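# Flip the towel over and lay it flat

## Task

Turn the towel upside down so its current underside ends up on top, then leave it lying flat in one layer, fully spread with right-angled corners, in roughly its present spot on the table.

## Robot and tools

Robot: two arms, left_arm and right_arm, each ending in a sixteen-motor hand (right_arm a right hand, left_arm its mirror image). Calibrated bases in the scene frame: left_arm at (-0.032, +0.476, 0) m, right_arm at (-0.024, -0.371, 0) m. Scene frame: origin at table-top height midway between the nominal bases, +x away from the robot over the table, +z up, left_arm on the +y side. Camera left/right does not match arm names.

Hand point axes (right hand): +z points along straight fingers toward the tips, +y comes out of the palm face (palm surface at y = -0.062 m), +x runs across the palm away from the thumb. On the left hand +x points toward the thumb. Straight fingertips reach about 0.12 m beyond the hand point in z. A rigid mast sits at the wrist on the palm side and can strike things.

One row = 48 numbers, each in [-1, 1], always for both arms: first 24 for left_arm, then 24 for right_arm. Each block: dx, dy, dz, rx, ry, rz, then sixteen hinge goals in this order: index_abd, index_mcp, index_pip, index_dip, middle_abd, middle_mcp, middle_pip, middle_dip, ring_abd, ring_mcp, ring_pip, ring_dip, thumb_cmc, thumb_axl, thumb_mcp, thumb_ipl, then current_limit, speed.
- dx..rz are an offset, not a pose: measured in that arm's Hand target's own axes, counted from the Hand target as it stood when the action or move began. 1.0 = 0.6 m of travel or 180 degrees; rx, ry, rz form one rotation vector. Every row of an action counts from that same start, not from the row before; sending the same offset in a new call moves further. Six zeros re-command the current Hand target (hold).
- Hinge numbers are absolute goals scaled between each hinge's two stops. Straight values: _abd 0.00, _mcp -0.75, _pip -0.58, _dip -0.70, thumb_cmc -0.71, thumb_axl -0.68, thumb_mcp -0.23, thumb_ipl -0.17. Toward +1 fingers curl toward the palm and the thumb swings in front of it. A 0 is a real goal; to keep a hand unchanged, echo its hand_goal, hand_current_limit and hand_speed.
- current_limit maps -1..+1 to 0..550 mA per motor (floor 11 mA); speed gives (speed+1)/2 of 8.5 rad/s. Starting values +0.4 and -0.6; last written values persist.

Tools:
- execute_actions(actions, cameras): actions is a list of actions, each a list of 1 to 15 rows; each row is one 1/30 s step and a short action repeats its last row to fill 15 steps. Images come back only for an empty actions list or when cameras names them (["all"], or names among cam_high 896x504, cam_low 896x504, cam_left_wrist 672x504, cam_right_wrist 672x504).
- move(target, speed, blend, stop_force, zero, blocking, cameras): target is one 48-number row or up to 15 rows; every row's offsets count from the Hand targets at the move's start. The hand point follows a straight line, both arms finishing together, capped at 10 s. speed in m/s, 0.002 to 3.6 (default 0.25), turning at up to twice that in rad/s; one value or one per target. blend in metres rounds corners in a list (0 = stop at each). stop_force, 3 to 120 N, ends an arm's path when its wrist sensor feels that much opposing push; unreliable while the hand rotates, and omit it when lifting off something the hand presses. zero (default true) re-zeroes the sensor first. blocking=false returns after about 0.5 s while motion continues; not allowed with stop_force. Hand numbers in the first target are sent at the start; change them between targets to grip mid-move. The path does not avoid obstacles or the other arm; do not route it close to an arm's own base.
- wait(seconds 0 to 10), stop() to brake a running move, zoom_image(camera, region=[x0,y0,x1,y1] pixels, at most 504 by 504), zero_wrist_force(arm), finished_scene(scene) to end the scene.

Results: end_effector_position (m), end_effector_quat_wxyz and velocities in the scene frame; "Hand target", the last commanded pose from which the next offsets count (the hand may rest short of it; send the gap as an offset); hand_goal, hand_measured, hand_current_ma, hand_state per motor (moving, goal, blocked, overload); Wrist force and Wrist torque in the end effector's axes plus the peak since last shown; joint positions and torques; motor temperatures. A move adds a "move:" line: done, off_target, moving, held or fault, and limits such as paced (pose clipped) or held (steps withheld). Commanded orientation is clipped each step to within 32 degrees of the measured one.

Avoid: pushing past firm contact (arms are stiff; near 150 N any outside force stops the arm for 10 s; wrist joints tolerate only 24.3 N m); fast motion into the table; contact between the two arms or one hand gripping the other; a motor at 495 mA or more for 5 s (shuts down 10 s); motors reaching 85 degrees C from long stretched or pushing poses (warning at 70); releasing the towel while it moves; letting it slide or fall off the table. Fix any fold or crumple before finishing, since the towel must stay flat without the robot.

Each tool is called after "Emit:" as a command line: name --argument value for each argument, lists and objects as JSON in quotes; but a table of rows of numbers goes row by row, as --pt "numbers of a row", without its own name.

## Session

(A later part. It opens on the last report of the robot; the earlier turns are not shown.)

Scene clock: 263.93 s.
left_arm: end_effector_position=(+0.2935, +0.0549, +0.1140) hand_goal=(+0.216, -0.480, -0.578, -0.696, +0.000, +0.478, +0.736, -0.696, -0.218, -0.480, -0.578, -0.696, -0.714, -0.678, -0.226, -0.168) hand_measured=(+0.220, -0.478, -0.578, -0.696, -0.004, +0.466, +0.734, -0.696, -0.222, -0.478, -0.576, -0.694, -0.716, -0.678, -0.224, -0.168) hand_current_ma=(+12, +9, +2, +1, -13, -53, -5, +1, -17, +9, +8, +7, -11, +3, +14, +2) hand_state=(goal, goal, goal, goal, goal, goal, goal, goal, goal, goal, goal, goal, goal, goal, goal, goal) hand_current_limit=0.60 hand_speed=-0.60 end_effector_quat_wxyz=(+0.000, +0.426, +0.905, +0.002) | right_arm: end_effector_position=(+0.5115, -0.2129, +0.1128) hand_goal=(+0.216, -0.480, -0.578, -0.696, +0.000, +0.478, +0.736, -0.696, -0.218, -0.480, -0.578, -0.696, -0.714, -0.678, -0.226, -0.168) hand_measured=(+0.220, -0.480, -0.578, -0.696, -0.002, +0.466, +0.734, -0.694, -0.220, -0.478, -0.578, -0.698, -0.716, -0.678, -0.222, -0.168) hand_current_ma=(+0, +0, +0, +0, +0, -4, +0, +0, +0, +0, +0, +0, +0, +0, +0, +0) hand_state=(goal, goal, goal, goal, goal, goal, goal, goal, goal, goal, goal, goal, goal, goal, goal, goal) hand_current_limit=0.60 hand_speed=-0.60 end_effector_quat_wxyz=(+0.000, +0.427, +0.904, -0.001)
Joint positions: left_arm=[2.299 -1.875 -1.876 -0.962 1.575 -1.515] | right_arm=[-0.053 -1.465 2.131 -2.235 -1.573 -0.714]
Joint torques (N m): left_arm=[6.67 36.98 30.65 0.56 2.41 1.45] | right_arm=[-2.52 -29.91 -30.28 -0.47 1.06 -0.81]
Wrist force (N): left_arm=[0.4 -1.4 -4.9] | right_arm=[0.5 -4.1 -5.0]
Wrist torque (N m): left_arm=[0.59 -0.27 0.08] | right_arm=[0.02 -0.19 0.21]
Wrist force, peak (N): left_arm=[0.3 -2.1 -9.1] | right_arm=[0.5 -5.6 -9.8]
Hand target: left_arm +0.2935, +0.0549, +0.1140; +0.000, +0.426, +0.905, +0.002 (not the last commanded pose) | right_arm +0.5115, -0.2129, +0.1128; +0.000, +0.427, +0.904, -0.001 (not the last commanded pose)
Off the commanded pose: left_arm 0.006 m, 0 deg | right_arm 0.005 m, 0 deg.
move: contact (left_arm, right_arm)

Emit:
move --target '[0.2267,0.1547,0.001,0,0,0.084,0.217,-0.479,-0.577,-0.696,0,0.479,0.737,-0.696,-0.217,-0.479,-0.577,-0.696,-0.714,-0.678,-0.226,-0.168,0.6,-0.6,0.247,0.0085,0.001,0,0,0.084,0.217,-0.479,-0.577,-0.696,0,0.479,0.737,-0.696,-0.217,-0.479,-0.577,-0.696,-0.714,-0.678,-0.226,-0.168,0.6,-0.6]' --speed 0.06 --cameras '["cam_high","cam_left_wrist","cam_right_wrist"]'

Emit:
zoom_image --camera "cam_high" --region '[340, 120, 640, 320]'

Scene clock: 267.83 s.
left_arm: end_effector_position=(+0.2786, +0.2188, +0.1139) hand_goal=(+0.216, -0.480, -0.578, -0.696, +0.000, +0.478, +0.736, -0.696, -0.218, -0.480, -0.578, -0.696, -0.714, -0.678, -0.226, -0.168) hand_measured=(+0.228, -0.478, -0.578, -0.696, -0.004, +0.466, +0.734, -0.696, -0.210, -0.474, -0.574, -0.694, -0.716, -0.678, -0.224, -0.168) hand_current_ma=(+44, +9, +3, +1, -13, -53, -5, +1, +30, +28, +15, +7, -11, +3, +14, +2) hand_state=(goal, goal, goal, goal, goal, goal, goal, goal, goal, goal, goal, goal, goal, goal, goal, goal) hand_current_limit=0.60 hand_speed=-0.60 end_effector_quat_wxyz=(+0.000, +0.542, +0.841, +0.002) | right_arm: end_effector_position=(+0.4212, -0.0953, +0.1122) hand_goal=(+0.216, -0.480, -0.578, -0.696, +0.000, +0.478, +0.736, -0.696, -0.218, -0.480, -0.578, -0.696, -0.714, -0.678, -0.226, -0.168) hand_measured=(+0.200, -0.468, -0.570, -0.692, -0.002, +0.466, +0.734, -0.694, -0.230, -0.472, -0.572, -0.694, -0.716, -0.678, -0.222, -0.168) hand_current_ma=(-4, +4, +1, +0, +0, -4, +0, +0, -3, +2, +1, +0, +0, +0, +0, +0) hand_state=(goal, goal, goal, goal, goal, goal, goal, goal, goal, goal, goal, goal, goal, goal, goal, goal) hand_current_limit=0.60 hand_speed=-0.60 end_effector_quat_wxyz=(+0.000, +0.542, +0.840, -0.001)
Joint positions: left_arm=[2.554 -1.49 -2.32 -0.903 1.575 -0.996] | right_arm=[0.297 -1.529 2.203 -2.243 -1.572 -0.1]
Joint torques (N m): left_arm=[12.77 22.09 6.76 0.06 -2.19 1.67] | right_arm=[7.72 -10.02 -30.57 -2.77 -1.37 2.16]
Wrist force (N): left_arm=[-0.5 0.9 -1.6] | right_arm=[-0.5 -1.4 -2.4]
Wrist torque (N m): left_arm=[0.40 -0.32 -0.11] | right_arm=[-0.23 -0.41 0.15]
Wrist force, peak (N): left_arm=[0.1 -1.2 -5.8] | right_arm=[0.5 -4.1 -5.7]
Hand target: left_arm +0.2786, +0.2189, +0.1139; +0.000, +0.542, +0.841, +0.002 | right_arm +0.4212, -0.0953, +0.1122; +0.000, +0.542, +0.840, -0.001
Off the commanded pose: left_arm 0.000 m, 0 deg | right_arm 0.000 m, 0 deg.
move: done
camera_calibration:
cam_left_wrist: T_world_to_cam=[[-0.241875, -0.969452, 0.0407247, 0.238221], [-0.645928, 0.192192, 0.73881, 0.00698049], [-0.724068, 0.152394, -0.672683, 0.365948], [0, 0, 0, 1]] pos_world=[0.3271, 0.173834, 0.231308]
cam_right_wrist: T_world_to_cam=[[0.899247, -0.434613, -0.0496577, -0.379077], [-0.256626, -0.616068, 0.744717, -0.085156], [-0.354256, -0.656941, -0.665531, 0.290214], [0, 0, 0, 1]] pos_world=[0.421841, -0.0265602, 0.237739]
Images, in order (width x height): cam_high 896x504, cam_left_wrist 672x504, cam_right_wrist 672x504.

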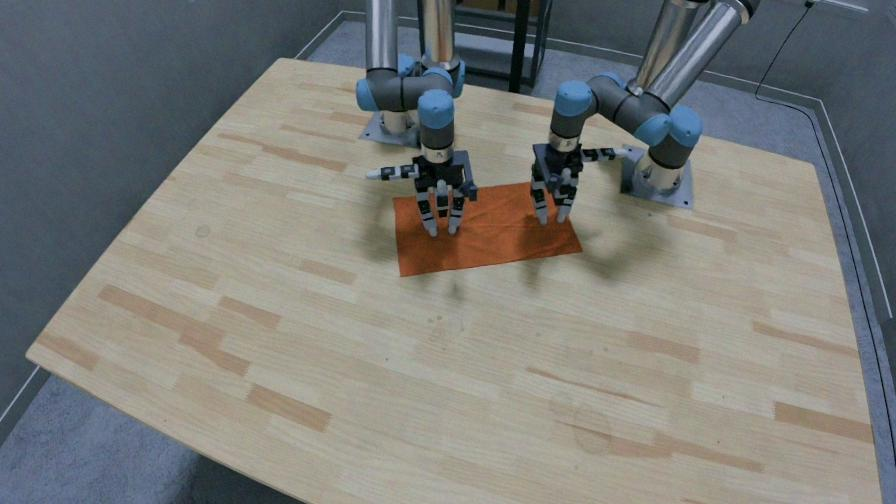

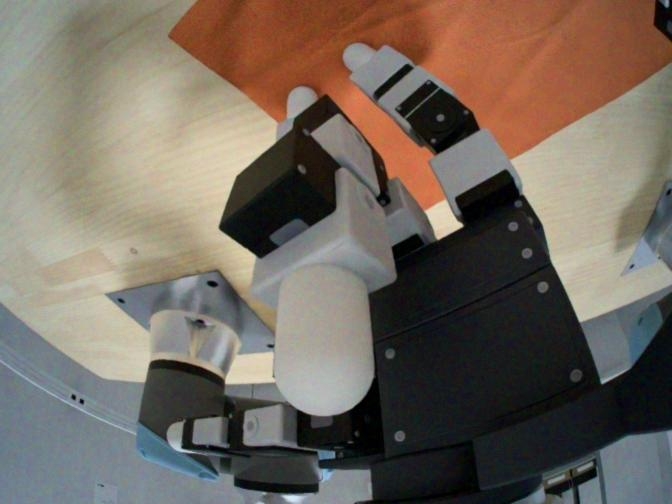

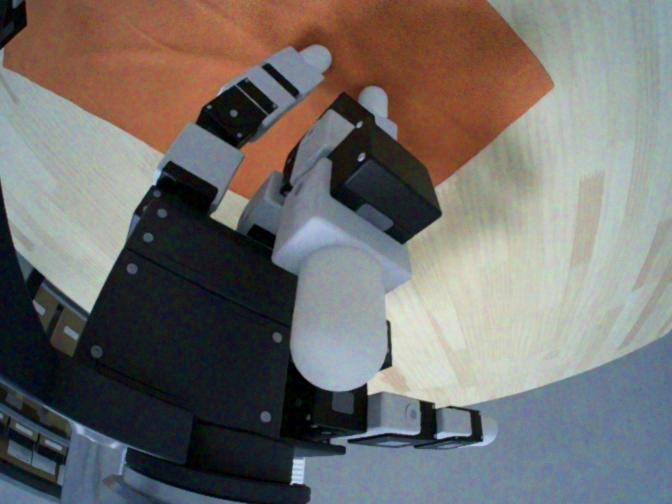

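Scaled by 1.680.

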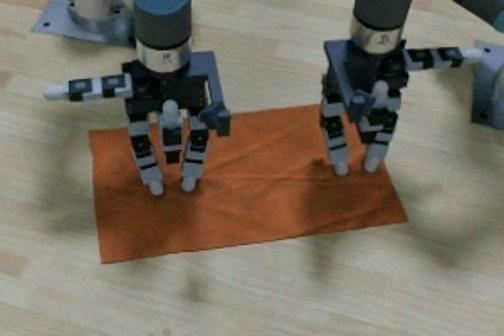

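Emit:
move --pt "0 0 -0.16 0 0 0 0.217 -0.479 -0.577 -0.696 0 0.479 0.737 -0.696 -0.217 -0.479 -0.577 -0.696 -0.714 -0.678 -0.226 -0.168 0.4 -0.6 0 0 -0.16 0 0 0 0.217 -0.479 -0.577 -0.696 0 0.479 0.737 -0.696 -0.217 -0.479 -0.577 -0.696 -0.714 -0.678 -0.226 -0.168 0.4 -0.6" --pt "0.1 -0.3 -0.2 0 0 0 0.217 -0.479 -0.577 -0.696 0 0.479 0.737 -0.696 -0.217 -0.479 -0.577 -0.696 -0.714 -0.678 -0.226 -0.168 0.4 -0.6 -0.1 -0.3 -0.2 0 0 0 0.217 -0.479 -0.577 -0.696 0 0.479 0.737 -0.696 -0.217 -0.479 -0.577 -0.696 -0.714 -0.678 -0.226 -0.168 0.4 -0.6" --speed 0.2 --blend 0.03 --cameras '["cam_high","cam_low"]'

Emit:
zoom_image --camera "cam_high" --region '[340, 120, 640, 320]'

Emit:
zoom_image --camera "cam_low" --region '[180, 220, 400, 310]'

Scene clock: 270.60 s.
left_arm: end_effector_position=(+0.0896, +0.1987, +0.2334) hand_goal=(+0.216, -0.480, -0.578, -0.696, +0.000, +0.478, +0.736, -0.696, -0.218, -0.480, -0.578, -0.696, -0.714, -0.678, -0.226, -0.168) hand_measured=(+0.218, -0.480, -0.578, -0.696, -0.004, +0.466, +0.734, -0.696, -0.212, -0.480, -0.576, -0.694, -0.716, -0.678, -0.224, -0.168) hand_current_ma=(+8, -2, +3, +1, -13, -53, -5, +1, +20, -2, +9, +7, -10, +3, +15, +2) hand_state=(goal, goal, goal, goal, goal, goal, goal, goal, goal, goal, goal, goal, goal, goal, goal, goal) hand_current_limit=0.40 hand_speed=-0.60 end_effector_quat_wxyz=(+0.000, +0.542, +0.841, +0.002) | right_arm: end_effector_position=(+0.2822, -0.2239, +0.2326) hand_goal=(+0.216, -0.480, -0.578, -0.696, +0.000, +0.478, +0.736, -0.696, -0.218, -0.480, -0.578, -0.696, -0.714, -0.678, -0.226, -0.168) hand_measured=(+0.212, -0.480, -0.576, -0.694, -0.002, +0.466, +0.734, -0.694, -0.220, -0.480, -0.576, -0.694, -0.716, -0.678, -0.222, -0.168) hand_current_ma=(+0, +0, +0, +0, +0, -4, +0, +0, +0, +0, +0, +0, +0, +0, +0, +0) hand_state=(goal, goal, goal, goal, goal, goal, goal, goal, goal, goal, goal, goal, goal, goal, goal, goal) hand_current_limit=0.40 hand_speed=-0.60 end_effector_quat_wxyz=(+0.000, +0.542, +0.840, -0.001)
Joint positions: left_arm=[2.117 -1.156 -2.213 -1.344 1.575 -1.432] | right_arm=[-0.03 -2.262 2.332 -1.639 -1.573 -0.427]
Joint torques (N m): left_arm=[-14.24 -4.87 35.82 0.68 2.67 -1.84] | right_arm=[-9.3 -4.97 -10.57 -0.35 1.51 -1.88]
Wrist force (N): left_arm=[0.8 0.8 0.7] | right_arm=[0.3 -1.7 0.4]
Wrist torque (N m): left_arm=[0.29 -0.17 0.11] | right_arm=[-0.31 -0.29 0.36]
Wrist force, peak (N): left_arm=[0.7 0.9 1.8] | right_arm=[-0.7 -1.2 -2.7]
Hand target: left_arm +0.0896, +0.1987, +0.2334; +0.000, +0.542, +0.841, +0.002 | right_arm +0.2822, -0.2240, +0.2327; +0.000, +0.542, +0.840, -0.001
Off the commanded pose: left_arm 0.000 m, 0 deg | right_arm 0.000 m, 0 deg.
move: done
Images, in order (width x height): cam_high 896x504, cam_low 896x504.

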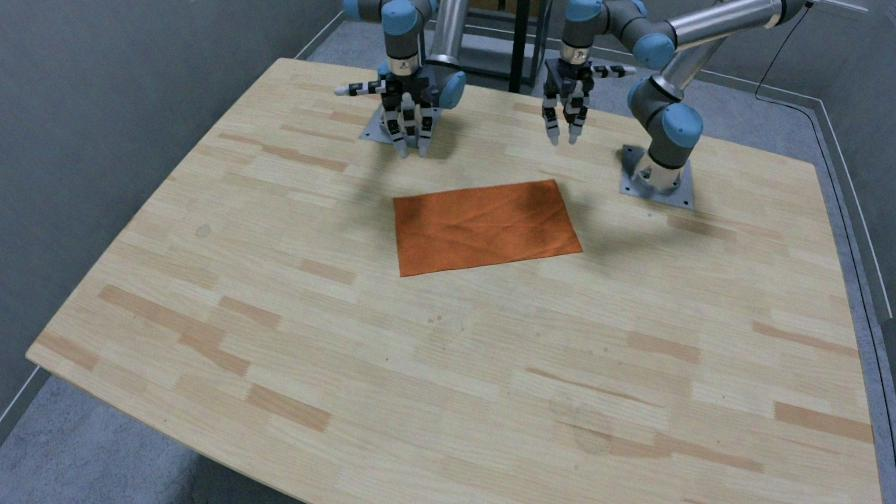

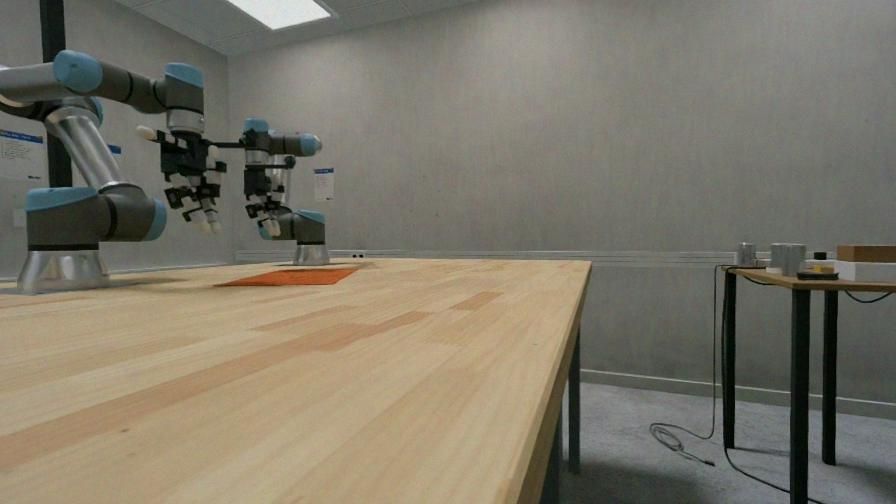

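Scaled by 1.680.

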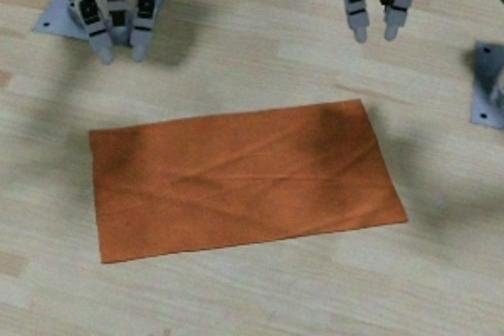

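Scaled by 2.291.

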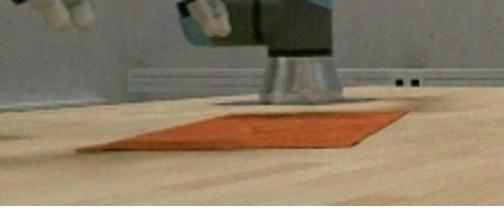

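Perfectly flat and in place. Finish the practice scene.

Emit:
finished_scene --scene 1

The scene is finished: the task was done.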